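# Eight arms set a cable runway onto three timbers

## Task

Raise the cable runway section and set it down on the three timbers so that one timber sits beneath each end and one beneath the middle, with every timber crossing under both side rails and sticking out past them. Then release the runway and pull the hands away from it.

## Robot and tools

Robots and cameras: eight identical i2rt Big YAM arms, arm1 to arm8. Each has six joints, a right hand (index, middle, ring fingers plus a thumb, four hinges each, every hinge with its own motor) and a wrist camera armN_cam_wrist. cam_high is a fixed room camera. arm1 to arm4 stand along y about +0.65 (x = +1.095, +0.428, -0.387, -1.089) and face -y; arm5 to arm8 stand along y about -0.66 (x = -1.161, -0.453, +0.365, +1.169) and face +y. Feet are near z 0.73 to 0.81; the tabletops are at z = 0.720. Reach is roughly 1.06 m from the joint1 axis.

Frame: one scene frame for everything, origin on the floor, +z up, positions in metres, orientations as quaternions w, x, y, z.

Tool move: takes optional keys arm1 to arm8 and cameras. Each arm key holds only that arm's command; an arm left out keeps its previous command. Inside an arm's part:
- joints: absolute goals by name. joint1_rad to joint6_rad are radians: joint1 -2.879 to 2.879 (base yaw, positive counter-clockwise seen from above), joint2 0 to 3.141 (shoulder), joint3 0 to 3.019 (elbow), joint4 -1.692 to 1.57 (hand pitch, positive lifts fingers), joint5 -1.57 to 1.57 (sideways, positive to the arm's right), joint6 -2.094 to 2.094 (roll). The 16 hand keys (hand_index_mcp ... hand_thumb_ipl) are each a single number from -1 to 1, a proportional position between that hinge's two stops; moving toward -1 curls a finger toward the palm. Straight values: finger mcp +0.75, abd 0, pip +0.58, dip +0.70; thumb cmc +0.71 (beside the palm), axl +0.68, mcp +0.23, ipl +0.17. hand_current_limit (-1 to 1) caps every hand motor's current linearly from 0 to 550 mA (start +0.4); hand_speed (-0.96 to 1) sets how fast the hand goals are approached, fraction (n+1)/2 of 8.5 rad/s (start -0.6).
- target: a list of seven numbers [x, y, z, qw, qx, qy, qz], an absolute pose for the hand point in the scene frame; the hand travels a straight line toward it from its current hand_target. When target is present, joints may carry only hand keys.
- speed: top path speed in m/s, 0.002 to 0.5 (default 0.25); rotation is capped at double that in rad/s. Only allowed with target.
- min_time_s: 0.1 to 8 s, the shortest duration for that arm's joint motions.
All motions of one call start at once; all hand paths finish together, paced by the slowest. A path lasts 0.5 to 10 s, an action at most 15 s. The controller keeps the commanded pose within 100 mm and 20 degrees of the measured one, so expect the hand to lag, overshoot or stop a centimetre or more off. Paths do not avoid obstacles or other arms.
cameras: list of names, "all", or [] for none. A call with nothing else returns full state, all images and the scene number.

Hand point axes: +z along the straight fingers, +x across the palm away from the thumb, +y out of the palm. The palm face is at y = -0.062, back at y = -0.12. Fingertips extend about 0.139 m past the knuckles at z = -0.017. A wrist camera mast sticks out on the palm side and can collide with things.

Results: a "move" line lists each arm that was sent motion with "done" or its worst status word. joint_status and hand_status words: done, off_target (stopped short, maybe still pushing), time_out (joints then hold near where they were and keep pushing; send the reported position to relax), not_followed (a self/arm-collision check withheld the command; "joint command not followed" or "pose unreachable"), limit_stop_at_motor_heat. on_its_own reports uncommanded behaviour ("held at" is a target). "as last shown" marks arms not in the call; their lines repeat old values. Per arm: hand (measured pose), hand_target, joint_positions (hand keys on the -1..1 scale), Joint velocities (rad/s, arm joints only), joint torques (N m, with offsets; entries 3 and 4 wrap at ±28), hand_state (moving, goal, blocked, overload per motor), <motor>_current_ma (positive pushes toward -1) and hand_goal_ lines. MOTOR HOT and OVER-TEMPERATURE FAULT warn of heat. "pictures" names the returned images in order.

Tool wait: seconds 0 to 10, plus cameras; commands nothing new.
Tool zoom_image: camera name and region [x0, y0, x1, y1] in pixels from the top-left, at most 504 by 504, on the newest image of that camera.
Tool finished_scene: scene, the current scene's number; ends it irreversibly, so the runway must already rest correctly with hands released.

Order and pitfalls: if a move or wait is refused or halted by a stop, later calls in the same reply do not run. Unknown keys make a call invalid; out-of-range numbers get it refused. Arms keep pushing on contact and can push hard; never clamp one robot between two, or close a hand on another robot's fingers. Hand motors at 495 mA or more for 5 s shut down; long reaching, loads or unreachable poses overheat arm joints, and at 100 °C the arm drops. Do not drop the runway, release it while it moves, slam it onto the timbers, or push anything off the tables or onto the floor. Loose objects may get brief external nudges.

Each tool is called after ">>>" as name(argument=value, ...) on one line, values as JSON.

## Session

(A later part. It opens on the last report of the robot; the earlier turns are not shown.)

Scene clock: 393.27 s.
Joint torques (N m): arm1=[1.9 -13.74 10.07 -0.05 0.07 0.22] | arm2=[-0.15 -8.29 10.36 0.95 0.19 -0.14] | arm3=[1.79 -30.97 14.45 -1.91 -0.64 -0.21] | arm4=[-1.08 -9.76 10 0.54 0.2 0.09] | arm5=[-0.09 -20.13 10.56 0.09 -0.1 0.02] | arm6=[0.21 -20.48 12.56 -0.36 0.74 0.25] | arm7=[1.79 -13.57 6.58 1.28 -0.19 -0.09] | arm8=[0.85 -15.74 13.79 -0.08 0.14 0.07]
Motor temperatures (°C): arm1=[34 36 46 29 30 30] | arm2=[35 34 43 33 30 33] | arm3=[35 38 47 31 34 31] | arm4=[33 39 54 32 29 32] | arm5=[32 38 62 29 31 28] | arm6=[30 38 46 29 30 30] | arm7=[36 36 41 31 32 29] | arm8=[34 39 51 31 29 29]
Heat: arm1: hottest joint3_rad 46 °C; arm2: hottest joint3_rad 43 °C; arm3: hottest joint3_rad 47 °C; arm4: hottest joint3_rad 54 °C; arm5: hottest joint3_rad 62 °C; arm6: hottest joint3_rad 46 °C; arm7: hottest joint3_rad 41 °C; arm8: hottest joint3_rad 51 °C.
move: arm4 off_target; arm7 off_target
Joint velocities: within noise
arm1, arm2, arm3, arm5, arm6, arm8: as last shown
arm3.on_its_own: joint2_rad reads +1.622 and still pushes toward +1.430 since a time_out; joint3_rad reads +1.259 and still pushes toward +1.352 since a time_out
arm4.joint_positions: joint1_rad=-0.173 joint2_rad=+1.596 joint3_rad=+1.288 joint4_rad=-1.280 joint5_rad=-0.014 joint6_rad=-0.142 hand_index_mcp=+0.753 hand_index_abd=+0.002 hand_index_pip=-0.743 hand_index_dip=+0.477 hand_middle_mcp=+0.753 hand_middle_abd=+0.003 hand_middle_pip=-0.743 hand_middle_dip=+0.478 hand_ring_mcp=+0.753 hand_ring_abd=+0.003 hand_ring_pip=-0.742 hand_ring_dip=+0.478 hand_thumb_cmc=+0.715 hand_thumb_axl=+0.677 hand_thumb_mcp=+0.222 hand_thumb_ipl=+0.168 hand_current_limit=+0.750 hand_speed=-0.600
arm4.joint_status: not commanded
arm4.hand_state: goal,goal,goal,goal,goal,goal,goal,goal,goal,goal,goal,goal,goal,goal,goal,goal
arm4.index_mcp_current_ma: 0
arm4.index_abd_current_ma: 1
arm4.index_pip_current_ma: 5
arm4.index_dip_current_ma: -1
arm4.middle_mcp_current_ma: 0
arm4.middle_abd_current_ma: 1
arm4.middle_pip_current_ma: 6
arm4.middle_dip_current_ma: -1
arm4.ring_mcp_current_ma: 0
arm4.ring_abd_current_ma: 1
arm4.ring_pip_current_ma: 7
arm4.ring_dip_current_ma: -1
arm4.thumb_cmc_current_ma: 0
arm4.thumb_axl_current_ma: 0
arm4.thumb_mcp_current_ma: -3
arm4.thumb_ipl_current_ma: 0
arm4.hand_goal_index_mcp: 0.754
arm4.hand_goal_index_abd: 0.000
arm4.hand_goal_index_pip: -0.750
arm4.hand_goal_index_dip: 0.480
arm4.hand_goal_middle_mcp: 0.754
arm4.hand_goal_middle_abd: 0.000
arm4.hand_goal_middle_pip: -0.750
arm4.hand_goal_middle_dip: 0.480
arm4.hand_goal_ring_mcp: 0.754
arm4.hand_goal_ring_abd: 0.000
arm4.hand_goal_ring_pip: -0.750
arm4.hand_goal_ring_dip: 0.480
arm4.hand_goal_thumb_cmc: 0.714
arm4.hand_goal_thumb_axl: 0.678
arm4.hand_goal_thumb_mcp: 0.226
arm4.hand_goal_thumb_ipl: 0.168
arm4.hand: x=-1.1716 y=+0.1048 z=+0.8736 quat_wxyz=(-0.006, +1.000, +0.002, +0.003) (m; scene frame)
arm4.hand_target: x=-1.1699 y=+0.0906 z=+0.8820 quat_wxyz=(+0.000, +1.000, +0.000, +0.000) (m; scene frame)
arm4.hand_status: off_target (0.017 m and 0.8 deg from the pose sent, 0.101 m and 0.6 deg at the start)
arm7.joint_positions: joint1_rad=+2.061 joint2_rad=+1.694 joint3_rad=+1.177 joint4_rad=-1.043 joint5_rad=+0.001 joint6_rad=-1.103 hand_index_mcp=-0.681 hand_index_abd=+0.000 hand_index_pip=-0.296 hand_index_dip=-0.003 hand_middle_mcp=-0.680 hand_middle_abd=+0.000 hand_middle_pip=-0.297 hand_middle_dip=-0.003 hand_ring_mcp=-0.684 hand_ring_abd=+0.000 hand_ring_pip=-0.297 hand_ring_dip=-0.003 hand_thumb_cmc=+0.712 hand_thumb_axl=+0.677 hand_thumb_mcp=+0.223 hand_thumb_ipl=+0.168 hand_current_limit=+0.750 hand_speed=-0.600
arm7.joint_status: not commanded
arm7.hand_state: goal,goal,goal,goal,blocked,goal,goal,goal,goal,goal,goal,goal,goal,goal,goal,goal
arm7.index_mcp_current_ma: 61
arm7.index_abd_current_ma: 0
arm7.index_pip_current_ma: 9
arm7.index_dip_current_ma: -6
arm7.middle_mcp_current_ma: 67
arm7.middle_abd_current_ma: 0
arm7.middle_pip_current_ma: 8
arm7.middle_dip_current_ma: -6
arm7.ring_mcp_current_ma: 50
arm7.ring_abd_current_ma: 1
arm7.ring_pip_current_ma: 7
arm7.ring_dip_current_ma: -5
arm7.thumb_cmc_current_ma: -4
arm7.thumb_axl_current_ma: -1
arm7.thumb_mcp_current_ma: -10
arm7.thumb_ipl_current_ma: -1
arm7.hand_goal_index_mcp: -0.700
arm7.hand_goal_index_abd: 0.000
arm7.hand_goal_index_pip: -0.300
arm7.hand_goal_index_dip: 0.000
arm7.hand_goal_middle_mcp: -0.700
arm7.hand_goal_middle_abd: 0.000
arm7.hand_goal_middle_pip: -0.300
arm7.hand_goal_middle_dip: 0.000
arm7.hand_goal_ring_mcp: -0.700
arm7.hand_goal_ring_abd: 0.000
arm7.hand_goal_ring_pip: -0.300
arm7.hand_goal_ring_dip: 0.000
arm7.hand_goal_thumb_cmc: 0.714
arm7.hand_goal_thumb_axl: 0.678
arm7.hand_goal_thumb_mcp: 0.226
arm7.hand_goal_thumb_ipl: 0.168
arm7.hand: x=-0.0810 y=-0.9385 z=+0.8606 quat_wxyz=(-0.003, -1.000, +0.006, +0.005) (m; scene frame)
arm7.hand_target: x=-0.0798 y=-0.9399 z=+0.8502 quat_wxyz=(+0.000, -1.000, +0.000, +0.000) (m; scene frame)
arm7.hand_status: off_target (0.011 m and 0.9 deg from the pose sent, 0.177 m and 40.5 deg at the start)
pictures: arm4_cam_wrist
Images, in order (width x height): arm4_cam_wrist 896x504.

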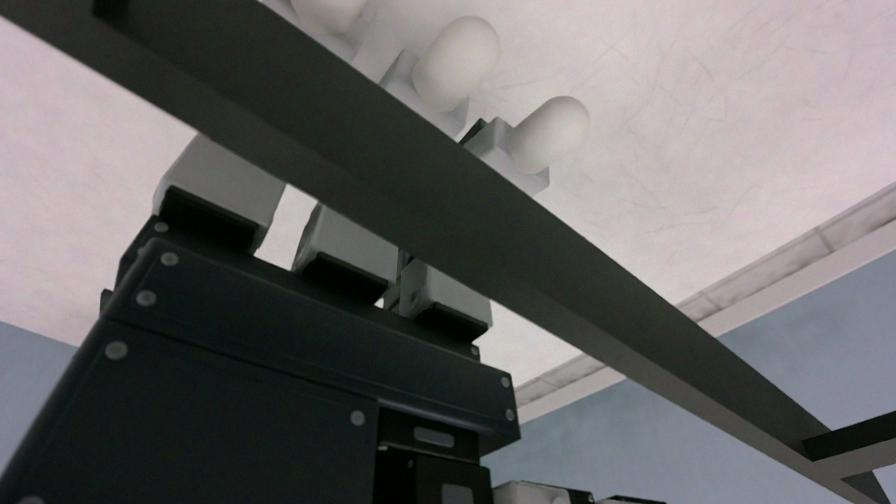

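>>> move(arm4={"joints":{"joint2_rad":1.43,"joint3_rad":1.34,"joint4_rad":-1.40,"hand_index_pip":-0.85,"hand_middle_pip":-0.85,"hand_ring_pip":-0.85,"hand_index_mcp":0.70,"hand_middle_mcp":0.70,"hand_ring_mcp":0.70},"min_time_s":3}, arm5={"joints":{"joint2_rad":1.36,"joint3_rad":1.25,"joint4_rad":-1.25},"min_time_s":3}, arm6={"joints":{"joint2_rad":1.41,"joint3_rad":1.25,"joint4_rad":-1.20},"min_time_s":3}, arm7={"target":[-0.08,-0.94,0.765,0,1,0,0],"speed":0.15}, cameras=["cam_high","arm7_cam_wrist"])

Scene clock: 399.90 s.
Joint torques (N m): arm1=[1.67 -13.27 10 -0.06 0.07 0.2] | arm2=[-0.03 -8.18 10.25 0.85 0.16 -0.15] | arm3=[1.55 -13.04 9.22 0.55 -0.07 -0.09] | arm4=[-1.2 -10.52 9.99 0.66 0.02 -0.03] | arm5=[0.21 -19.96 15.38 1.13 -0.55 -0.06] | arm6=[0.09 -18.32 16.21 0.75 0.61 0.13] | arm7=[1.85 -14.62 5.67 1.26 -0.2 -0.05] | arm8=[0.97 -16.32 14.11 -0.09 0.15 0]
Motor temperatures (°C): arm1=[34 36 46 29 30 30] | arm2=[35 34 43 33 30 33] | arm3=[35 38 47 31 34 31] | arm4=[33 39 55 32 29 32] | arm5=[32 38 62 29 31 28] | arm6=[30 38 46 29 30 30] | arm7=[36 36 40 31 32 29] | arm8=[34 39 51 31 29 29]
Heat: arm1: hottest joint3_rad 46 °C; arm2: hottest joint3_rad 43 °C; arm3: hottest joint3_rad 47 °C; arm4: hottest joint3_rad 55 °C; arm5: hottest joint3_rad 62 °C; arm6: hottest joint3_rad 46 °C; arm7: hottest joint3_rad 40 °C; arm8: hottest joint3_rad 51 °C.
move: arm4 done; arm5 time_out; arm6 done; arm7 moving
Joint velocities: within noise
arm1, arm2, arm3, arm8: as last shown
arm3.joint_positions: joint1_rad=-0.256 joint2_rad=+1.429 joint3_rad=+1.347 joint4_rad=-1.193 joint5_rad=-0.001 joint6_rad=-0.256 hand_index_mcp=+0.684 hand_index_abd=+0.002 hand_index_pip=+0.344 hand_index_dip=-0.847 hand_middle_mcp=+0.685 hand_middle_abd=+0.003 hand_middle_pip=+0.344 hand_middle_dip=-0.847 hand_ring_mcp=+0.684 hand_ring_abd=+0.003 hand_ring_pip=+0.344 hand_ring_dip=-0.847 hand_thumb_cmc=+0.715 hand_thumb_axl=+0.677 hand_thumb_mcp=+0.222 hand_thumb_ipl=+0.168 hand_current_limit=+0.750 hand_speed=-0.600
arm3.hand_state: goal,goal,goal,goal,goal,goal,goal,goal,goal,goal,goal,goal,goal,goal,goal,goal
arm3.index_mcp_current_ma: 1
arm3.index_pip_current_ma: 1
arm3.index_dip_current_ma: 1
arm3.middle_mcp_current_ma: 1
arm3.middle_abd_current_ma: 0
arm3.middle_pip_current_ma: 1
arm3.middle_dip_current_ma: 1
arm3.ring_mcp_current_ma: 1
arm3.ring_abd_current_ma: 0
arm3.ring_pip_current_ma: 1
arm3.ring_dip_current_ma: 1
arm3.on_its_own: joint2_rad moved -0.193 to your old target +1.430; hand_index_mcp moved -0.074 to your old target +0.680; hand_index_pip moved -0.049 to your old target +0.340; hand_middle_mcp moved -0.046 to your old target +0.680; hand_middle_pip moved -0.078 to your old target +0.340; hand_middle_dip moved -0.109 to your old target -0.850; hand_ring_mcp moved -0.054 to your old target +0.680; hand_ring_pip moved -0.096 to your old target +0.340; hand_ring_dip moved -0.126 to your old target -0.850
arm3.hand: x=-0.5448 y=+0.1069 z=+1.0512 quat_wxyz=(+0.144, +0.989, -0.009, -0.032) (m; scene frame)
arm3.hand_target: x=-0.5401 y=+0.1057 z=+1.0528 quat_wxyz=(+0.143, +0.989, +0.000, -0.032) (m; scene frame)
arm4.joint_positions: joint1_rad=-0.172 joint2_rad=+1.441 joint3_rad=+1.301 joint4_rad=-1.390 joint5_rad=-0.009 joint6_rad=-0.130 hand_index_mcp=+0.706 hand_index_abd=+0.002 hand_index_pip=-0.843 hand_index_dip=+0.484 hand_middle_mcp=+0.705 hand_middle_abd=+0.003 hand_middle_pip=-0.843 hand_middle_dip=+0.483 hand_ring_mcp=+0.705 hand_ring_abd=+0.003 hand_ring_pip=-0.842 hand_ring_dip=+0.483 hand_thumb_cmc=+0.715 hand_thumb_axl=+0.677 hand_thumb_mcp=+0.222 hand_thumb_ipl=+0.168 hand_current_limit=+0.750 hand_speed=-0.600
arm4.joint_status: all done
arm4.hand_state: goal,goal,goal,goal,goal,goal,goal,goal,goal,goal,goal,goal,goal,goal,goal,goal
arm4.index_mcp_current_ma: 5
arm4.index_abd_current_ma: 1
arm4.index_pip_current_ma: 5
arm4.index_dip_current_ma: 2
arm4.middle_mcp_current_ma: 4
arm4.middle_abd_current_ma: 1
arm4.middle_pip_current_ma: 5
arm4.middle_dip_current_ma: 2
arm4.ring_mcp_current_ma: 4
arm4.ring_abd_current_ma: 1
arm4.ring_pip_current_ma: 6
arm4.ring_dip_current_ma: 2
arm4.thumb_cmc_current_ma: 0
arm4.thumb_axl_current_ma: 0
arm4.thumb_mcp_current_ma: -3
arm4.thumb_ipl_current_ma: 0
arm4.hand_goal_index_mcp: 0.700
arm4.hand_goal_index_abd: 0.000
arm4.hand_goal_index_pip: -0.850
arm4.hand_goal_index_dip: 0.480
arm4.hand_goal_middle_mcp: 0.700
arm4.hand_goal_middle_abd: 0.000
arm4.hand_goal_middle_pip: -0.850
arm4.hand_goal_middle_dip: 0.480
arm4.hand_goal_ring_mcp: 0.700
arm4.hand_goal_ring_abd: 0.000
arm4.hand_goal_ring_pip: -0.850
arm4.hand_goal_ring_dip: 0.480
arm4.hand_goal_thumb_cmc: 0.714
arm4.hand_goal_thumb_axl: 0.678
arm4.hand_goal_thumb_mcp: 0.226
arm4.hand_goal_thumb_ipl: 0.168
arm4.hand: x=-1.1677 y=+0.1354 z=+0.9490 quat_wxyz=(+0.022, +1.000, -0.003, -0.003) (m; scene frame)
arm4.hand_target: x=-1.1642 y=+0.1272 z=+0.9722 quat_wxyz=(+0.042, +0.999, +0.001, -0.005) (m; scene frame)
arm4.hand_status: not commanded
arm5.joint_positions: joint1_rad=+0.013 joint2_rad=+1.481 joint3_rad=+1.128 joint4_rad=-1.265 joint5_rad=+0.004 joint6_rad=-0.014 hand_index_mcp=+0.740 hand_index_abd=+0.006 hand_index_pip=+0.431 hand_index_dip=-0.741 hand_middle_mcp=+0.750 hand_middle_abd=+0.005 hand_middle_pip=+0.427 hand_middle_dip=-0.756 hand_ring_mcp=+0.757 hand_ring_abd=+0.005 hand_ring_pip=+0.434 hand_ring_dip=-0.780 hand_thumb_cmc=+0.714 hand_thumb_axl=+0.677 hand_thumb_mcp=+0.222 hand_thumb_ipl=+0.168 hand_current_limit=+0.750 hand_speed=-0.600
arm5.joint_status: joint3_rad time_out (moved -0.042 of +0.080); the others done
arm5.hand_state: blocked,goal,blocked,blocked,blocked,goal,blocked,blocked,blocked,goal,blocked,blocked,goal,goal,goal,goal
arm5.index_mcp_current_ma: 175
arm5.index_abd_current_ma: 5
arm5.index_pip_current_ma: 280
arm5.index_dip_current_ma: 362
arm5.middle_mcp_current_ma: 215
arm5.middle_abd_current_ma: 5
arm5.middle_pip_current_ma: 265
arm5.middle_dip_current_ma: 297
arm5.ring_mcp_current_ma: 244
arm5.ring_abd_current_ma: 5
arm5.ring_pip_current_ma: 295
arm5.ring_dip_current_ma: 198
arm5.thumb_cmc_current_ma: 0
arm5.thumb_axl_current_ma: 0
arm5.thumb_mcp_current_ma: -6
arm5.thumb_ipl_current_ma: 0
arm5.hand_goal_index_mcp: 0.680
arm5.hand_goal_index_abd: 0.000
arm5.hand_goal_index_pip: 0.340
arm5.hand_goal_index_dip: -0.850
arm5.hand_goal_middle_mcp: 0.680
arm5.hand_goal_middle_abd: 0.000
arm5.hand_goal_middle_pip: 0.340
arm5.hand_goal_middle_dip: -0.850
arm5.hand_goal_ring_mcp: 0.680
arm5.hand_goal_ring_abd: 0.000
arm5.hand_goal_ring_pip: 0.340
arm5.hand_goal_ring_dip: -0.850
arm5.hand_goal_thumb_cmc: 0.714
arm5.hand_goal_thumb_axl: 0.678
arm5.hand_goal_thumb_mcp: 0.226
arm5.hand_goal_thumb_ipl: 0.168
arm5.on_its_own: joint3_rad reads +1.128 and still pushes toward +1.241 since a time_out
arm5.hand: x=-1.1255 y=-0.1721 z=+0.9178 quat_wxyz=(+0.007, +0.007, +1.000, -0.024) (m; scene frame)
arm5.hand_target: x=-1.1331 y=-0.1377 z=+1.0306 quat_wxyz=(+0.002, -0.001, +0.995, +0.100) (m; scene frame)
arm5.hand_status: not commanded
arm6.joint_positions: joint1_rad=+0.138 joint2_rad=+1.524 joint3_rad=+1.161 joint4_rad=-1.208 joint5_rad=+0.007 joint6_rad=+0.150 hand_index_mcp=+0.798 hand_index_abd=-0.001 hand_index_pip=+0.409 hand_index_dip=-0.743 hand_middle_mcp=+0.825 hand_middle_abd=-0.001 hand_middle_pip=+0.392 hand_middle_dip=-0.766 hand_ring_mcp=-0.741 hand_ring_abd=-0.003 hand_ring_pip=+1.000 hand_ring_dip=+0.503 hand_thumb_cmc=+0.713 hand_thumb_axl=+0.677 hand_thumb_mcp=+0.223 hand_thumb_ipl=+0.168 hand_current_limit=+0.750 hand_speed=-0.600
arm6.joint_status: all done
arm6.hand_state: blocked,goal,blocked,blocked,blocked,goal,blocked,blocked,goal,goal,overload,goal,goal,goal,goal,goal
arm6.index_mcp_current_ma: 198
arm6.index_abd_current_ma: -1
arm6.index_pip_current_ma: 401
arm6.index_dip_current_ma: 398
arm6.middle_mcp_current_ma: 316
arm6.middle_abd_current_ma: -1
arm6.middle_pip_current_ma: 326
arm6.middle_dip_current_ma: 293
arm6.ring_mcp_current_ma: 19
arm6.ring_abd_current_ma: -3
arm6.ring_pip_current_ma: 0
arm6.ring_dip_current_ma: 5
arm6.thumb_cmc_current_ma: -1
arm6.thumb_axl_current_ma: -1
arm6.thumb_mcp_current_ma: -7
arm6.thumb_ipl_current_ma: 0
arm6.hand_goal_index_mcp: 0.740
arm6.hand_goal_index_abd: 0.000
arm6.hand_goal_index_pip: 0.300
arm6.hand_goal_index_dip: -0.850
arm6.hand_goal_middle_mcp: 0.740
arm6.hand_goal_middle_abd: 0.000
arm6.hand_goal_middle_pip: 0.300
arm6.hand_goal_middle_dip: -0.850
arm6.hand_goal_ring_mcp: -0.750
arm6.hand_goal_ring_abd: 0.000
arm6.hand_goal_ring_pip: 0.576
arm6.hand_goal_ring_dip: 0.500
arm6.hand_goal_thumb_cmc: 0.714
arm6.hand_goal_thumb_axl: 0.678
arm6.hand_goal_thumb_mcp: 0.226
arm6.hand_goal_thumb_ipl: 0.168
arm6.hand: x=-0.5002 y=-0.1517 z=+0.9174 quat_wxyz=(+0.001, -0.008, +1.000, +0.006) (m; scene frame)
arm6.hand_target: x=-0.4990 y=-0.1266 z=+1.0182 quat_wxyz=(-0.009, +0.001, +0.994, +0.111) (m; scene frame)
arm6.hand_status: not commanded
arm7.joint_positions: joint1_rad=+2.061 joint2_rad=+1.835 joint3_rad=+1.101 joint4_rad=-0.830 joint5_rad=+0.001 joint6_rad=-1.104 hand_index_mcp=-0.682 hand_index_abd=+0.000 hand_index_pip=-0.296 hand_index_dip=-0.003 hand_middle_mcp=-0.680 hand_middle_abd=+0.000 hand_middle_pip=-0.297 hand_middle_dip=-0.003 hand_ring_mcp=-0.684 hand_ring_abd=+0.000 hand_ring_pip=-0.297 hand_ring_dip=-0.003 hand_thumb_cmc=+0.712 hand_thumb_axl=+0.677 hand_thumb_mcp=+0.223 hand_thumb_ipl=+0.168 hand_current_limit=+0.750 hand_speed=-0.600
arm7.joint_status: not commanded
arm7.hand_state: goal,goal,goal,goal,blocked,goal,goal,goal,goal,goal,goal,goal,goal,goal,goal,goal
arm7.index_mcp_current_ma: 59
arm7.index_abd_current_ma: 0
arm7.index_pip_current_ma: 9
arm7.index_dip_current_ma: -6
arm7.middle_mcp_current_ma: 65
arm7.middle_abd_current_ma: 0
arm7.middle_pip_current_ma: 8
arm7.middle_dip_current_ma: -6
arm7.ring_mcp_current_ma: 50
arm7.ring_abd_current_ma: 1
arm7.ring_pip_current_ma: 7
arm7.ring_dip_current_ma: -5
arm7.thumb_cmc_current_ma: -4
arm7.thumb_axl_current_ma: -1
arm7.thumb_mcp_current_ma: -10
arm7.thumb_ipl_current_ma: -1
arm7.hand_goal_index_mcp: -0.700
arm7.hand_goal_index_abd: 0.000
arm7.hand_goal_index_pip: -0.300
arm7.hand_goal_index_dip: 0.000
arm7.hand_goal_middle_mcp: -0.700
arm7.hand_goal_middle_abd: 0.000
arm7.hand_goal_middle_pip: -0.300
arm7.hand_goal_middle_dip: 0.000
arm7.hand_goal_ring_mcp: -0.700
arm7.hand_goal_ring_abd: 0.000
arm7.hand_goal_ring_pip: -0.300
arm7.hand_goal_ring_dip: 0.000
arm7.hand_goal_thumb_cmc: 0.714
arm7.hand_goal_thumb_axl: 0.678
arm7.hand_goal_thumb_mcp: 0.226
arm7.hand_goal_thumb_ipl: 0.168
arm7.hand: x=-0.0819 y=-0.9391 z=+0.7738 quat_wxyz=(-0.002, -1.000, +0.005, +0.003) (m; scene frame)
arm7.hand_target: x=-0.0798 y=-0.9399 z=+0.7650 quat_wxyz=(+0.000, -1.000, +0.000, +0.000) (m; scene frame)
arm7.hand_status: moving (0.009 m and 0.7 deg from the pose sent, 0.096 m and 0.9 deg at the start)
pictures: arm7_cam_wrist, cam_high
Images, in order (width x height): arm7_cam_wrist 896x504, cam_high 896x504.

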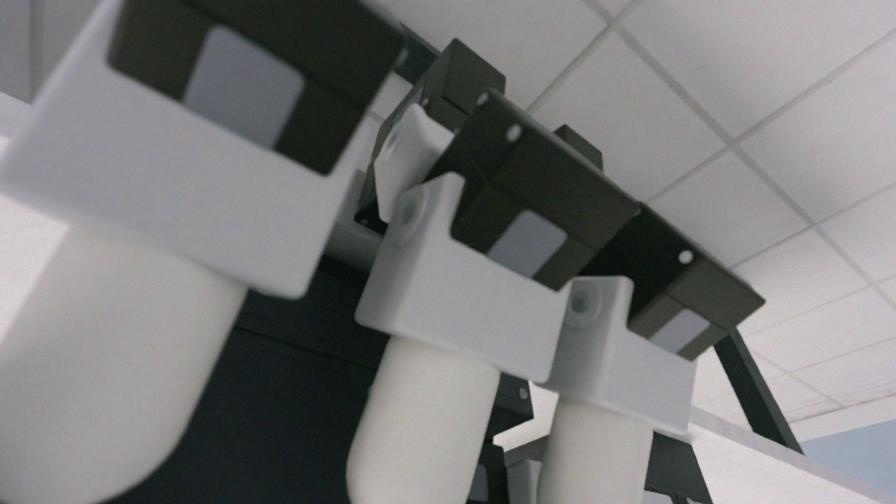

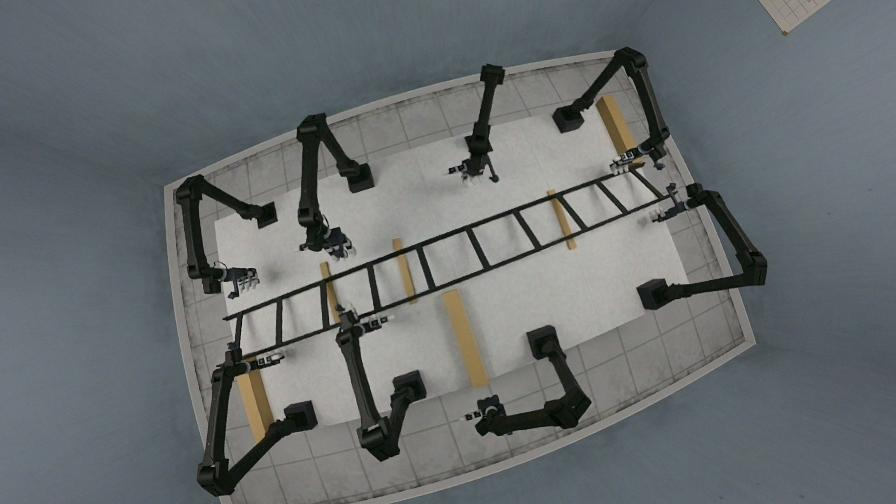

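>>> zoom_image(camera="cam_high", region=[180, 150, 684, 430])

Scaled by 1.000.

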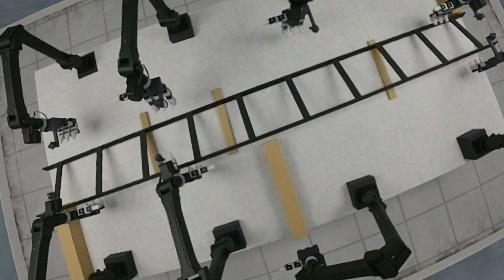

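>>> move(arm7={"target":[-0.08,-0.78,0.765,0,1,0,0],"speed":0.08}, cameras=["cam_high","arm6_cam_wrist","arm5_cam_wrist"])

Scene clock: 411.53 s.
Joint torques (N m): arm1=[1.67 -13.1 10.1 -0.02 0.07 0.22] | arm2=[0.03 -7.82 10.02 0.91 0.16 -0.13] | arm3=[1.55 -13.1 9.24 0.57 -0.07 -0.1] | arm4=[-1.14 -10.58 9.99 0.68 0.03 -0.02] | arm5=[0.03 -21.54 15.36 1.06 -0.53 -0.04] | arm6=[0.09 -18.49 16.21 0.75 0.6 0.14] | arm7=[-0.97 -15.5 4.66 0.9 0.6 -0.22] | arm8=[-0.15 -15.62 13.94 -0.53 0.06 -0.04]
Motor temperatures (°C): arm1=[34 36 46 29 30 30] | arm2=[35 34 43 33 30 33] | arm3=[35 38 47 31 33 31] | arm4=[33 39 55 32 29 32] | arm5=[32 38 64 29 32 28] | arm6=[30 39 46 29 30 30] | arm7=[36 37 39 31 32 29] | arm8=[34 39 51 31 29 29]
Heat: arm1: hottest joint3_rad 46 °C; arm2: hottest joint3_rad 43 °C; arm3: hottest joint3_rad 47 °C; arm4: hottest joint3_rad 55 °C; arm5: hottest joint3_rad 64 °C; arm6: hottest joint3_rad 46 °C; arm7: hottest joint3_rad 39 °C; arm8: hottest joint3_rad 51 °C.
move: arm7 off_target
Joint velocities: within noise
arm1, arm2, arm4, arm5, arm6, arm8: as last shown
arm3.joint_positions: joint1_rad=-0.256 joint2_rad=+1.429 joint3_rad=+1.347 joint4_rad=-1.193 joint5_rad=-0.001 joint6_rad=-0.256 hand_index_mcp=+0.684 hand_index_abd=+0.002 hand_index_pip=+0.344 hand_index_dip=-0.847 hand_middle_mcp=+0.685 hand_middle_abd=+0.003 hand_middle_pip=+0.344 hand_middle_dip=-0.847 hand_ring_mcp=+0.684 hand_ring_abd=+0.003 hand_ring_pip=+0.344 hand_ring_dip=-0.847 hand_thumb_cmc=+0.715 hand_thumb_axl=+0.677 hand_thumb_mcp=+0.222 hand_thumb_ipl=+0.168 hand_current_limit=+0.750 hand_speed=-0.600
arm3.joint_status: not commanded
arm3.hand_state: goal,goal,goal,goal,goal,goal,goal,goal,goal,goal,goal,goal,goal,goal,goal,goal
arm3.index_mcp_current_ma: 1
arm3.index_abd_current_ma: 0
arm3.index_pip_current_ma: 1
arm3.index_dip_current_ma: 1
arm3.middle_mcp_current_ma: 1
arm3.middle_abd_current_ma: 0
arm3.middle_pip_current_ma: 1
arm3.middle_dip_current_ma: 1
arm3.ring_mcp_current_ma: 1
arm3.ring_abd_current_ma: 0
arm3.ring_pip_current_ma: 1
arm3.ring_dip_current_ma: 1
arm3.thumb_cmc_current_ma: 0
arm3.thumb_axl_current_ma: 0
arm3.thumb_mcp_current_ma: -1
arm3.thumb_ipl_current_ma: 0
arm3.hand_goal_index_mcp: 0.680
arm3.hand_goal_index_abd: 0.000
arm3.hand_goal_index_pip: 0.340
arm3.hand_goal_index_dip: -0.850
arm3.hand_goal_middle_mcp: 0.680
arm3.hand_goal_middle_abd: 0.000
arm3.hand_goal_middle_pip: 0.340
arm3.hand_goal_middle_dip: -0.850
arm3.hand_goal_ring_mcp: 0.680
arm3.hand_goal_ring_abd: 0.000
arm3.hand_goal_ring_pip: 0.340
arm3.hand_goal_ring_dip: -0.850
arm3.hand_goal_thumb_cmc: 0.714
arm3.hand_goal_thumb_axl: 0.678
arm3.hand_goal_thumb_mcp: 0.226
arm3.hand_goal_thumb_ipl: 0.168
arm3.hand: x=-0.5448 y=+0.1069 z=+1.0512 quat_wxyz=(+0.144, +0.989, -0.009, -0.032) (m; scene frame)
arm3.hand_target: x=-0.5401 y=+0.1057 z=+1.0528 quat_wxyz=(+0.143, +0.989, +0.000, -0.032) (m; scene frame)
arm3.hand_status: not commanded
arm5.on_its_own: joint3_rad reads +1.128 and still pushes toward +1.241 since a time_out
arm7.joint_positions: joint1_rad=+1.760 joint2_rad=+1.775 joint3_rad=+0.966 joint4_rad=-0.773 joint5_rad=-0.020 joint6_rad=-1.431 hand_index_mcp=-0.682 hand_index_abd=+0.000 hand_index_pip=-0.296 hand_index_dip=-0.003 hand_middle_mcp=-0.680 hand_middle_abd=+0.000 hand_middle_pip=-0.297 hand_middle_dip=-0.003 hand_ring_mcp=-0.684 hand_ring_abd=+0.000 hand_ring_pip=-0.297 hand_ring_dip=-0.003 hand_thumb_cmc=+0.713 hand_thumb_axl=+0.677 hand_thumb_mcp=+0.223 hand_thumb_ipl=+0.168 hand_current_limit=+0.750 hand_speed=-0.600
arm7.joint_status: not commanded
arm7.hand_state: goal,goal,goal,goal,goal,goal,goal,goal,goal,goal,goal,goal,goal,goal,goal,goal
arm7.index_mcp_current_ma: 59
arm7.index_abd_current_ma: 0
arm7.index_pip_current_ma: 8
arm7.index_dip_current_ma: -6
arm7.middle_mcp_current_ma: 65
arm7.middle_abd_current_ma: 0
arm7.middle_pip_current_ma: 7
arm7.middle_dip_current_ma: -6
arm7.ring_mcp_current_ma: 49
arm7.ring_abd_current_ma: 1
arm7.ring_pip_current_ma: 7
arm7.ring_dip_current_ma: -5
arm7.thumb_cmc_current_ma: -2
arm7.thumb_axl_current_ma: -1
arm7.thumb_mcp_current_ma: -10
arm7.thumb_ipl_current_ma: -1
arm7.hand_goal_index_mcp: -0.700
arm7.hand_goal_index_abd: 0.000
arm7.hand_goal_index_pip: -0.300
arm7.hand_goal_index_dip: 0.000
arm7.hand_goal_middle_mcp: -0.700
arm7.hand_goal_middle_abd: 0.000
arm7.hand_goal_middle_pip: -0.300
arm7.hand_goal_middle_dip: 0.000
arm7.hand_goal_ring_mcp: -0.700
arm7.hand_goal_ring_abd: 0.000
arm7.hand_goal_ring_pip: -0.300
arm7.hand_goal_ring_dip: 0.000
arm7.hand_goal_thumb_cmc: 0.714
arm7.hand_goal_thumb_axl: 0.678
arm7.hand_goal_thumb_mcp: 0.226
arm7.hand_goal_thumb_ipl: 0.168
arm7.hand: x=-0.0769 y=-0.8013 z=+0.7637 quat_wxyz=(-0.010, -1.000, -0.007, -0.007) (m; scene frame)
arm7.hand_target: x=-0.0796 y=-0.7806 z=+0.7648 quat_wxyz=(+0.000, -1.000, +0.000, -0.001) (m; scene frame)
arm7.hand_status: off_target (0.022 m and 1.6 deg from the pose sent, 0.159 m and 0.7 deg at the start)
pictures: arm5_cam_wrist, arm6_cam_wrist, cam_high
Images, in order (width x height): arm5_cam_wrist 896x504, arm6_cam_wrist 896x504, cam_high 896x504.

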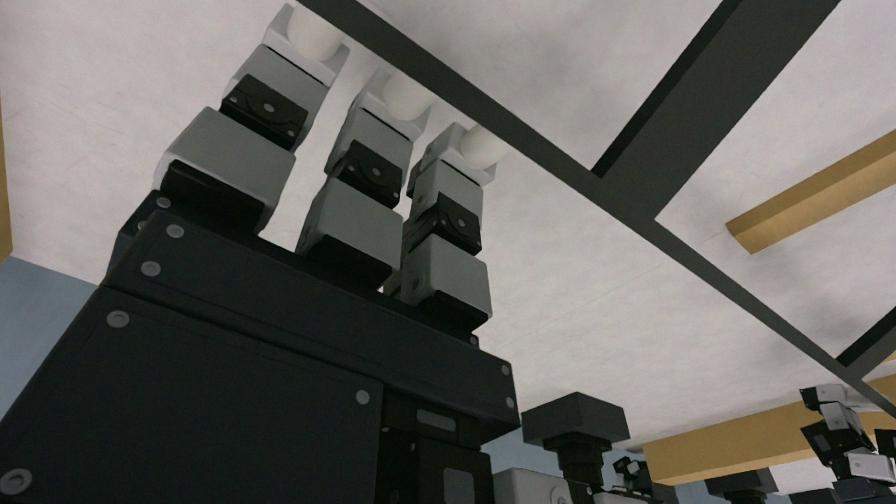

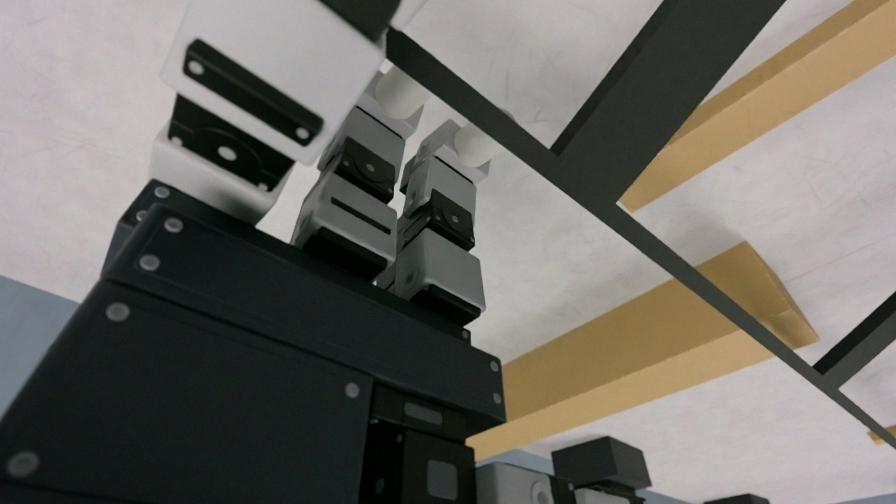

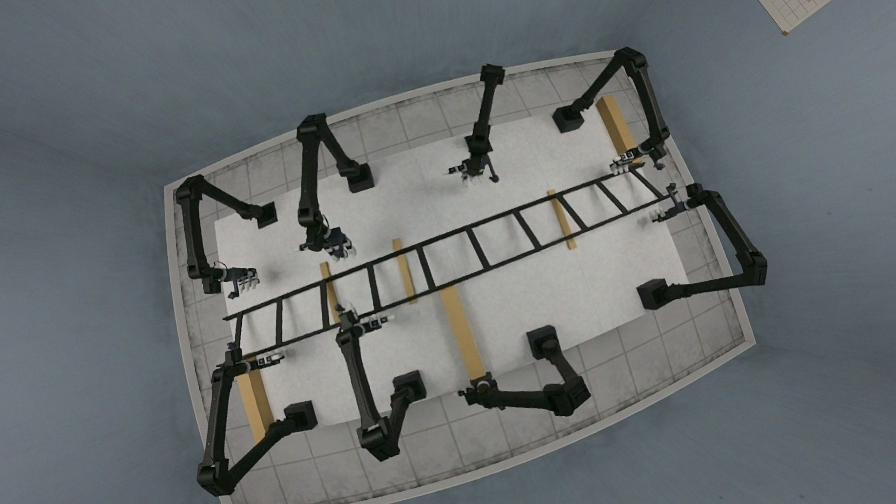

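>>> move(arm5={"joints":{"joint2_rad":1.43},"min_time_s":2.5}, arm6={"joints":{"joint2_rad":1.48},"min_time_s":2.5}, arm7={"target":[-0.08,-0.765,0.765,0,1,0,0],"speed":0.08}, cameras=["arm6_cam_wrist"])

Scene clock: 416.13 s.
Joint torques (N m): arm1=[1.85 -13.63 10.1 -0.03 0.06 0.22] | arm2=[-0.21 -7.88 10.24 0.96 0.15 -0.13] | arm3=[1.55 -13.04 9.2 0.54 -0.07 -0.08] | arm4=[-1.14 -10.46 9.99 0.66 0.03 -0.03] | arm5=[0.15 -20.13 14.82 0.95 -0.4 -0.05] | arm6=[0.03 -17.38 15.94 0.83 0.61 0.13] | arm7=[-1.14 -15.38 4.7 0.94 0.62 -0.19] | arm8=[-0.15 -14.92 13.93 -0.39 0.09 -0.05]
Motor temperatures (°C): arm1=[34 36 46 29 30 30] | arm2=[35 34 43 33 30 33] | arm3=[35 38 47 31 33 31] | arm4=[33 39 55 32 29 32] | arm5=[32 38 65 29 32 28] | arm6=[30 39 46 29 30 30] | arm7=[36 37 39 30 32 29] | arm8=[34 39 51 31 29 29]
Heat: arm1: hottest joint3_rad 46 °C; arm2: hottest joint3_rad 43 °C; arm3: hottest joint3_rad 47 °C; arm4: hottest joint3_rad 55 °C; arm5: hottest joint3_rad 65 °C; arm6: hottest joint3_rad 46 °C; arm7: hottest joint3_rad 39 °C; arm8: hottest joint3_rad 51 °C.
move: arm5 done; arm6 done; arm7 off_target
Joint velocities: within noise
arm1, arm2, arm3, arm4, arm8: as last shown
arm5.joint_positions: joint1_rad=+0.013 joint2_rad=+1.534 joint3_rad=+1.128 joint4_rad=-1.265 joint5_rad=+0.003 joint6_rad=-0.014 hand_index_mcp=+0.740 hand_index_abd=+0.005 hand_index_pip=+0.431 hand_index_dip=-0.741 hand_middle_mcp=+0.750 hand_middle_abd=+0.005 hand_middle_pip=+0.427 hand_middle_dip=-0.756 hand_ring_mcp=+0.757 hand_ring_abd=+0.005 hand_ring_pip=+0.434 hand_ring_dip=-0.780 hand_thumb_cmc=+0.714 hand_thumb_axl=+0.677 hand_thumb_mcp=+0.222 hand_thumb_ipl=+0.168 hand_current_limit=+0.750 hand_speed=-0.600
arm5.joint_status: all done
arm5.hand_state: blocked,goal,blocked,blocked,blocked,goal,blocked,blocked,blocked,goal,blocked,blocked,goal,goal,goal,goal
arm5.index_mcp_current_ma: 175
arm5.index_abd_current_ma: 4
arm5.index_pip_current_ma: 280
arm5.index_dip_current_ma: 362
arm5.middle_mcp_current_ma: 215
arm5.middle_abd_current_ma: 5
arm5.middle_pip_current_ma: 265
arm5.middle_dip_current_ma: 297
arm5.ring_mcp_current_ma: 244
arm5.ring_abd_current_ma: 5
arm5.ring_pip_current_ma: 295
arm5.ring_dip_current_ma: 200
arm5.thumb_cmc_current_ma: 0
arm5.thumb_axl_current_ma: 0
arm5.thumb_mcp_current_ma: -6
arm5.thumb_ipl_current_ma: 0
arm5.hand_goal_index_mcp: 0.680
arm5.hand_goal_index_abd: 0.000
arm5.hand_goal_index_pip: 0.340
arm5.hand_goal_index_dip: -0.850
arm5.hand_goal_middle_mcp: 0.680
arm5.hand_goal_middle_abd: 0.000
arm5.hand_goal_middle_pip: 0.340
arm5.hand_goal_middle_dip: -0.850
arm5.hand_goal_ring_mcp: 0.680
arm5.hand_goal_ring_abd: 0.000
arm5.hand_goal_ring_pip: 0.340
arm5.hand_goal_ring_dip: -0.850
arm5.hand_goal_thumb_cmc: 0.714
arm5.hand_goal_thumb_axl: 0.678
arm5.hand_goal_thumb_mcp: 0.226
arm5.hand_goal_thumb_ipl: 0.168
arm5.on_its_own: joint3_rad reads +1.128 and still pushes toward +1.241 since a time_out
arm5.hand: x=-1.1256 y=-0.1730 z=+0.8931 quat_wxyz=(+0.005, +0.007, +0.999, -0.051) (m; scene frame)
arm5.hand_target: x=-1.1327 y=-0.1311 z=+0.9954 quat_wxyz=(+0.001, +0.000, +0.998, +0.065) (m; scene frame)
arm5.hand_status: not commanded
arm6.joint_positions: joint1_rad=+0.138 joint2_rad=+1.572 joint3_rad=+1.161 joint4_rad=-1.213 joint5_rad=+0.007 joint6_rad=+0.151 hand_index_mcp=+0.798 hand_index_abd=-0.001 hand_index_pip=+0.409 hand_index_dip=-0.743 hand_middle_mcp=+0.825 hand_middle_abd=-0.001 hand_middle_pip=+0.392 hand_middle_dip=-0.766 hand_ring_mcp=-0.741 hand_ring_abd=-0.003 hand_ring_pip=+1.000 hand_ring_dip=+0.503 hand_thumb_cmc=+0.713 hand_thumb_axl=+0.677 hand_thumb_mcp=+0.223 hand_thumb_ipl=+0.168 hand_current_limit=+0.750 hand_speed=-0.600
arm6.joint_status: all done
arm6.hand_state: blocked,goal,blocked,blocked,blocked,goal,blocked,blocked,goal,goal,overload,goal,goal,goal,goal,goal
arm6.index_mcp_current_ma: 198
arm6.index_abd_current_ma: -1
arm6.index_pip_current_ma: 401
arm6.index_dip_current_ma: 398
arm6.middle_mcp_current_ma: 316
arm6.middle_abd_current_ma: -1
arm6.middle_pip_current_ma: 326
arm6.middle_dip_current_ma: 293
arm6.ring_mcp_current_ma: 19
arm6.ring_abd_current_ma: -3
arm6.ring_pip_current_ma: 0
arm6.ring_dip_current_ma: 5
arm6.thumb_cmc_current_ma: -1
arm6.thumb_axl_current_ma: -1
arm6.thumb_mcp_current_ma: -7
arm6.thumb_ipl_current_ma: 0
arm6.hand_goal_index_mcp: 0.740
arm6.hand_goal_index_abd: 0.000
arm6.hand_goal_index_pip: 0.300
arm6.hand_goal_index_dip: -0.850
arm6.hand_goal_middle_mcp: 0.740
arm6.hand_goal_middle_abd: 0.000
arm6.hand_goal_middle_pip: 0.300
arm6.hand_goal_middle_dip: -0.850
arm6.hand_goal_ring_mcp: -0.750
arm6.hand_goal_ring_abd: 0.000
arm6.hand_goal_ring_pip: 0.576
arm6.hand_goal_ring_dip: 0.500
arm6.hand_goal_thumb_cmc: 0.714
arm6.hand_goal_thumb_axl: 0.678
arm6.hand_goal_thumb_mcp: 0.226
arm6.hand_goal_thumb_ipl: 0.168
arm6.hand: x=-0.4999 y=-0.1533 z=+0.8932 quat_wxyz=(+0.006, -0.007, +1.000, -0.020) (m; scene frame)
arm6.hand_target: x=-0.5000 y=-0.1206 z=+0.9819 quat_wxyz=(-0.004, +0.001, +0.997, +0.076) (m; scene frame)
arm6.hand_status: not commanded
arm7.joint_positions: joint1_rad=+1.726 joint2_rad=+1.771 joint3_rad=+0.961 joint4_rad=-0.772 joint5_rad=-0.020 joint6_rad=-1.469 hand_index_mcp=-0.682 hand_index_abd=+0.000 hand_index_pip=-0.296 hand_index_dip=-0.003 hand_middle_mcp=-0.680 hand_middle_abd=+0.000 hand_middle_pip=-0.297 hand_middle_dip=-0.003 hand_ring_mcp=-0.684 hand_ring_abd=+0.000 hand_ring_pip=-0.297 hand_ring_dip=-0.003 hand_thumb_cmc=+0.713 hand_thumb_axl=+0.677 hand_thumb_mcp=+0.223 hand_thumb_ipl=+0.168 hand_current_limit=+0.750 hand_speed=-0.600
arm7.joint_status: not commanded
arm7.hand_state: goal,goal,goal,goal,goal,goal,goal,goal,goal,goal,goal,goal,goal,goal,goal,goal
arm7.index_mcp_current_ma: 59
arm7.index_abd_current_ma: 0
arm7.index_pip_current_ma: 8
arm7.index_dip_current_ma: -6
arm7.middle_mcp_current_ma: 65
arm7.middle_abd_current_ma: 0
arm7.middle_pip_current_ma: 7
arm7.middle_dip_current_ma: -6
arm7.ring_mcp_current_ma: 49
arm7.ring_abd_current_ma: 1
arm7.ring_pip_current_ma: 7
arm7.ring_dip_current_ma: -5
arm7.thumb_cmc_current_ma: -2
arm7.thumb_axl_current_ma: -1
arm7.thumb_mcp_current_ma: -10
arm7.thumb_ipl_current_ma: -1
arm7.hand_goal_index_mcp: -0.700
arm7.hand_goal_index_abd: 0.000
arm7.hand_goal_index_pip: -0.300
arm7.hand_goal_index_dip: 0.000
arm7.hand_goal_middle_mcp: -0.700
arm7.hand_goal_middle_abd: 0.000
arm7.hand_goal_middle_pip: -0.300
arm7.hand_goal_middle_dip: 0.000
arm7.hand_goal_ring_mcp: -0.700
arm7.hand_goal_ring_abd: 0.000
arm7.hand_goal_ring_pip: -0.300
arm7.hand_goal_ring_dip: 0.000
arm7.hand_goal_thumb_cmc: 0.714
arm7.hand_goal_thumb_axl: 0.678
arm7.hand_goal_thumb_mcp: 0.226
arm7.hand_goal_thumb_ipl: 0.168
arm7.hand: x=-0.0768 y=-0.7870 z=+0.7638 quat_wxyz=(-0.010, -1.000, -0.009, -0.007) (m; scene frame)
arm7.hand_target: x=-0.0797 y=-0.7656 z=+0.7649 quat_wxyz=(+0.000, -1.000, +0.000, +0.000) (m; scene frame)
arm7.hand_status: off_target (0.022 m and 1.8 deg from the pose sent, 0.036 m and 1.6 deg at the start)
pictures: arm6_cam_wrist
Images, in order (width x height): arm6_cam_wrist 896x504.

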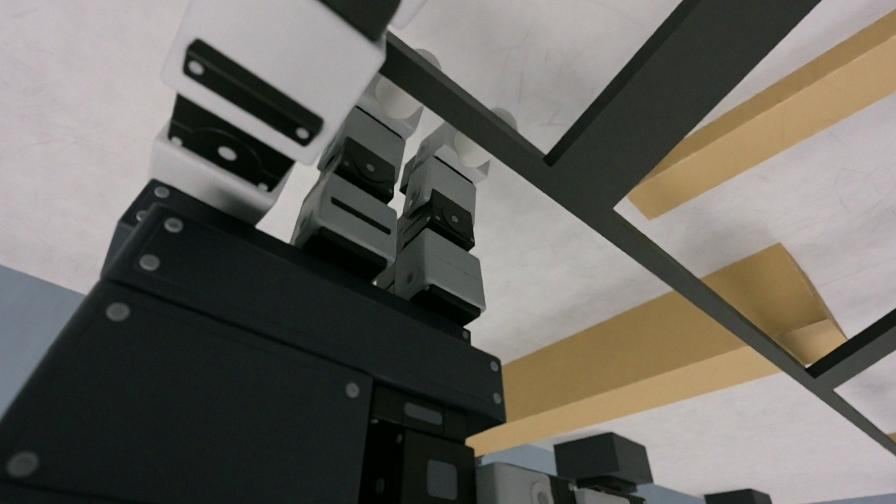

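>>> move(arm5={"joints":{"joint2_rad":1.49},"min_time_s":2.5}, arm6={"joints":{"joint2_rad":1.54},"min_time_s":2.5}, cameras=["arm6_cam_wrist","cam_high"])

Scene clock: 419.27 s.
Joint torques (N m): arm1=[1.61 -13.22 10 -0.12 0.06 0.21] | arm2=[0.09 -8 10.14 0.92 0.19 -0.09] | arm3=[1.55 -13.22 9.2 0.54 -0.08 -0.08] | arm4=[-1.14 -10.52 9.99 0.68 0.03 -0.03] | arm5=[0.5 -20.78 14.56 0.66 -0.35 0] | arm6=[0.03 -17.49 15.66 0.69 0.74 0.13] | arm7=[-1.03 -15.44 4.66 0.92 0.62 -0.19] | arm8=[0.67 -15.85 13.89 -0.38 0.24 -0.01]
Motor temperatures (°C): arm1=[34 36 46 29 30 30] | arm2=[35 34 43 33 30 33] | arm3=[35 38 47 31 33 31] | arm4=[33 39 55 32 29 32] | arm5=[32 38 66 29 32 28] | arm6=[30 39 46 29 30 30] | arm7=[36 37 39 30 32 29] | arm8=[34 39 51 31 29 29]
Heat: arm1: hottest joint3_rad 46 °C; arm2: hottest joint3_rad 43 °C; arm3: hottest joint3_rad 47 °C; arm4: hottest joint3_rad 55 °C; arm5: hottest joint3_rad 66 °C; arm6: hottest joint3_rad 46 °C; arm7: hottest joint3_rad 39 °C; arm8: hottest joint3_rad 51 °C.
move: arm5 done; arm6 done
Joint velocities: within noise
arm1, arm3, arm4, arm7, arm8: as last shown
arm2.joint_positions: joint1_rad=-0.492 joint2_rad=+1.236 joint3_rad=+1.106 joint4_rad=-1.461 joint5_rad=+0.002 joint6_rad=-0.497 hand_index_mcp=+0.755 hand_index_abd=+0.001 hand_index_pip=+0.577 hand_index_dip=-0.596 hand_middle_mcp=+0.755 hand_middle_abd=+0.001 hand_middle_pip=+0.577 hand_middle_dip=-0.597 hand_ring_mcp=+0.755 hand_ring_abd=+0.001 hand_ring_pip=+0.577 hand_ring_dip=-0.596 hand_thumb_cmc=+0.715 hand_thumb_axl=+0.677 hand_thumb_mcp=+0.224 hand_thumb_ipl=+0.168 hand_current_limit=+0.750 hand_speed=-0.600
arm2.joint_status: not commanded
arm2.hand_state: goal,goal,goal,goal,goal,goal,goal,goal,goal,goal,goal,goal,goal,goal,goal,goal
arm2.index_mcp_current_ma: 0
arm2.index_abd_current_ma: 0
arm2.index_pip_current_ma: 0
arm2.index_dip_current_ma: 3
arm2.middle_mcp_current_ma: 0
arm2.middle_abd_current_ma: 0
arm2.middle_pip_current_ma: 0
arm2.middle_dip_current_ma: 3
arm2.ring_mcp_current_ma: 0
arm2.ring_abd_current_ma: 0
arm2.ring_pip_current_ma: 0
arm2.ring_dip_current_ma: 3
arm2.thumb_cmc_current_ma: 0
arm2.thumb_axl_current_ma: 0
arm2.thumb_mcp_current_ma: -3
arm2.thumb_ipl_current_ma: 0
arm2.hand_goal_index_mcp: 0.754
arm2.hand_goal_index_abd: 0.000
arm2.hand_goal_index_pip: 0.576
arm2.hand_goal_index_dip: -0.600
arm2.hand_goal_middle_mcp: 0.754
arm2.hand_goal_middle_abd: 0.000
arm2.hand_goal_middle_pip: 0.576
arm2.hand_goal_middle_dip: -0.600
arm2.hand_goal_ring_mcp: 0.754
arm2.hand_goal_ring_abd: 0.000
arm2.hand_goal_ring_pip: 0.576
arm2.hand_goal_ring_dip: -0.600
arm2.hand_goal_thumb_cmc: 0.714
arm2.hand_goal_thumb_axl: 0.678
arm2.hand_goal_thumb_mcp: 0.226
arm2.hand_goal_thumb_ipl: 0.168
arm2.hand: x=+0.2391 y=+0.2851 z=+0.9501 quat_wxyz=(-0.002, +1.000, -0.008, +0.003) (m; scene frame)
arm2.hand_target: x=+0.2401 y=+0.2800 z=+0.9501 quat_wxyz=(+0.000, +1.000, +0.000, +0.000) (m; scene frame)
arm2.hand_status: not commanded
arm5.joint_positions: joint1_rad=+0.013 joint2_rad=+1.592 joint3_rad=+1.128 joint4_rad=-1.259 joint5_rad=+0.000 joint6_rad=-0.014 hand_index_mcp=+0.740 hand_index_abd=+0.004 hand_index_pip=+0.431 hand_index_dip=-0.741 hand_middle_mcp=+0.750 hand_middle_abd=+0.005 hand_middle_pip=+0.427 hand_middle_dip=-0.756 hand_ring_mcp=+0.757 hand_ring_abd=+0.005 hand_ring_pip=+0.434 hand_ring_dip=-0.775 hand_thumb_cmc=+0.714 hand_thumb_axl=+0.677 hand_thumb_mcp=+0.222 hand_thumb_ipl=+0.168 hand_current_limit=+0.750 hand_speed=-0.600
arm5.joint_status: all done
arm5.hand_state: blocked,goal,blocked,blocked,blocked,goal,blocked,blocked,blocked,goal,blocked,blocked,goal,goal,goal,goal
arm5.index_mcp_current_ma: 175
arm5.index_abd_current_ma: 4
arm5.index_pip_current_ma: 280
arm5.index_dip_current_ma: 362
arm5.middle_mcp_current_ma: 215
arm5.middle_abd_current_ma: 5
arm5.middle_pip_current_ma: 265
arm5.middle_dip_current_ma: 297
arm5.ring_mcp_current_ma: 244
arm5.ring_abd_current_ma: 5
arm5.ring_pip_current_ma: 295
arm5.ring_dip_current_ma: 218
arm5.thumb_cmc_current_ma: 0
arm5.thumb_axl_current_ma: 0
arm5.thumb_mcp_current_ma: -6
arm5.thumb_ipl_current_ma: 0
arm5.hand_goal_index_mcp: 0.680
arm5.hand_goal_index_abd: 0.000
arm5.hand_goal_index_pip: 0.340
arm5.hand_goal_index_dip: -0.850
arm5.hand_goal_middle_mcp: 0.680
arm5.hand_goal_middle_abd: 0.000
arm5.hand_goal_middle_pip: 0.340
arm5.hand_goal_middle_dip: -0.850
arm5.hand_goal_ring_mcp: 0.680
arm5.hand_goal_ring_abd: 0.000
arm5.hand_goal_ring_pip: 0.340
arm5.hand_goal_ring_dip: -0.850
arm5.hand_goal_thumb_cmc: 0.714
arm5.hand_goal_thumb_axl: 0.678
arm5.hand_goal_thumb_mcp: 0.226
arm5.hand_goal_thumb_ipl: 0.168
arm5.on_its_own: joint3_rad reads +1.128 and still pushes toward +1.241 since a time_out
arm5.hand: x=-1.1257 y=-0.1737 z=+0.8664 quat_wxyz=(+0.004, +0.007, +0.997, -0.077) (m; scene frame)
arm5.hand_target: x=-1.1323 y=-0.1273 z=+0.9651 quat_wxyz=(+0.000, +0.000, +0.999, +0.035) (m; scene frame)
arm5.hand_status: not commanded
arm6.joint_positions: joint1_rad=+0.138 joint2_rad=+1.627 joint3_rad=+1.161 joint4_rad=-1.213 joint5_rad=+0.003 joint6_rad=+0.151 hand_index_mcp=+0.798 hand_index_abd=-0.001 hand_index_pip=+0.409 hand_index_dip=-0.743 hand_middle_mcp=+0.825 hand_middle_abd=-0.001 hand_middle_pip=+0.392 hand_middle_dip=-0.766 hand_ring_mcp=-0.741 hand_ring_abd=-0.003 hand_ring_pip=+1.000 hand_ring_dip=+0.503 hand_thumb_cmc=+0.713 hand_thumb_axl=+0.677 hand_thumb_mcp=+0.223 hand_thumb_ipl=+0.168 hand_current_limit=+0.750 hand_speed=-0.600
arm6.joint_status: all done
arm6.hand_state: blocked,goal,blocked,blocked,blocked,goal,blocked,blocked,goal,goal,overload,goal,goal,goal,goal,goal
arm6.index_mcp_current_ma: 198
arm6.index_abd_current_ma: -1
arm6.index_pip_current_ma: 401
arm6.index_dip_current_ma: 398
arm6.middle_mcp_current_ma: 316
arm6.middle_abd_current_ma: -1
arm6.middle_pip_current_ma: 326
arm6.middle_dip_current_ma: 293
arm6.ring_mcp_current_ma: 19
arm6.ring_abd_current_ma: -3
arm6.ring_pip_current_ma: 0
arm6.ring_dip_current_ma: 5
arm6.thumb_cmc_current_ma: -1
arm6.thumb_axl_current_ma: -1
arm6.thumb_mcp_current_ma: -7
arm6.thumb_ipl_current_ma: 0
arm6.hand_goal_index_mcp: 0.740
arm6.hand_goal_index_abd: 0.000
arm6.hand_goal_index_pip: 0.300
arm6.hand_goal_index_dip: -0.850
arm6.hand_goal_middle_mcp: 0.740
arm6.hand_goal_middle_abd: 0.000
arm6.hand_goal_middle_pip: 0.300
arm6.hand_goal_middle_dip: -0.850
arm6.hand_goal_ring_mcp: -0.750
arm6.hand_goal_ring_abd: 0.000
arm6.hand_goal_ring_pip: 0.576
arm6.hand_goal_ring_dip: 0.500
arm6.hand_goal_thumb_cmc: 0.714
arm6.hand_goal_thumb_axl: 0.678
arm6.hand_goal_thumb_mcp: 0.226
arm6.hand_goal_thumb_ipl: 0.168
arm6.hand: x=-0.5003 y=-0.1553 z=+0.8664 quat_wxyz=(+0.008, -0.007, +0.999, -0.048) (m; scene frame)
arm6.hand_target: x=-0.5006 y=-0.1175 z=+0.9509 quat_wxyz=(+0.001, +0.000, +0.999, +0.047) (m; scene frame)
arm6.hand_status: not commanded
pictures: arm6_cam_wrist, cam_high
Images, in order (width x height): arm6_cam_wrist 896x504, cam_high 896x504.

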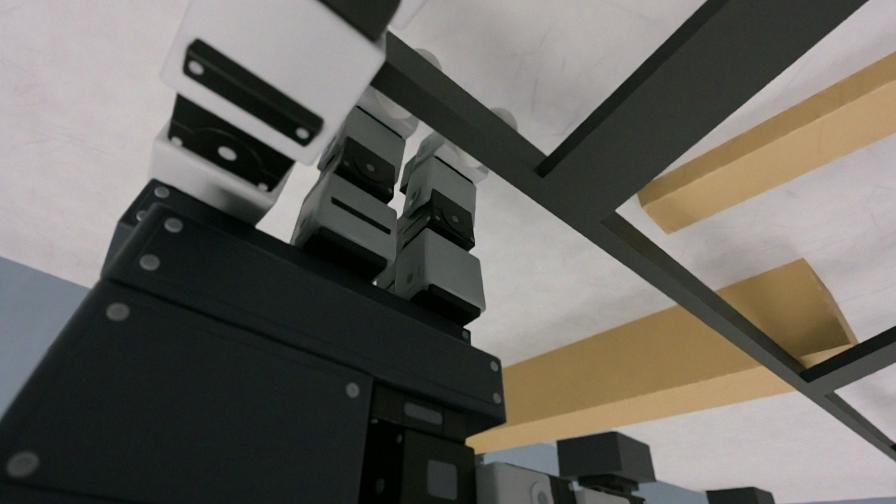

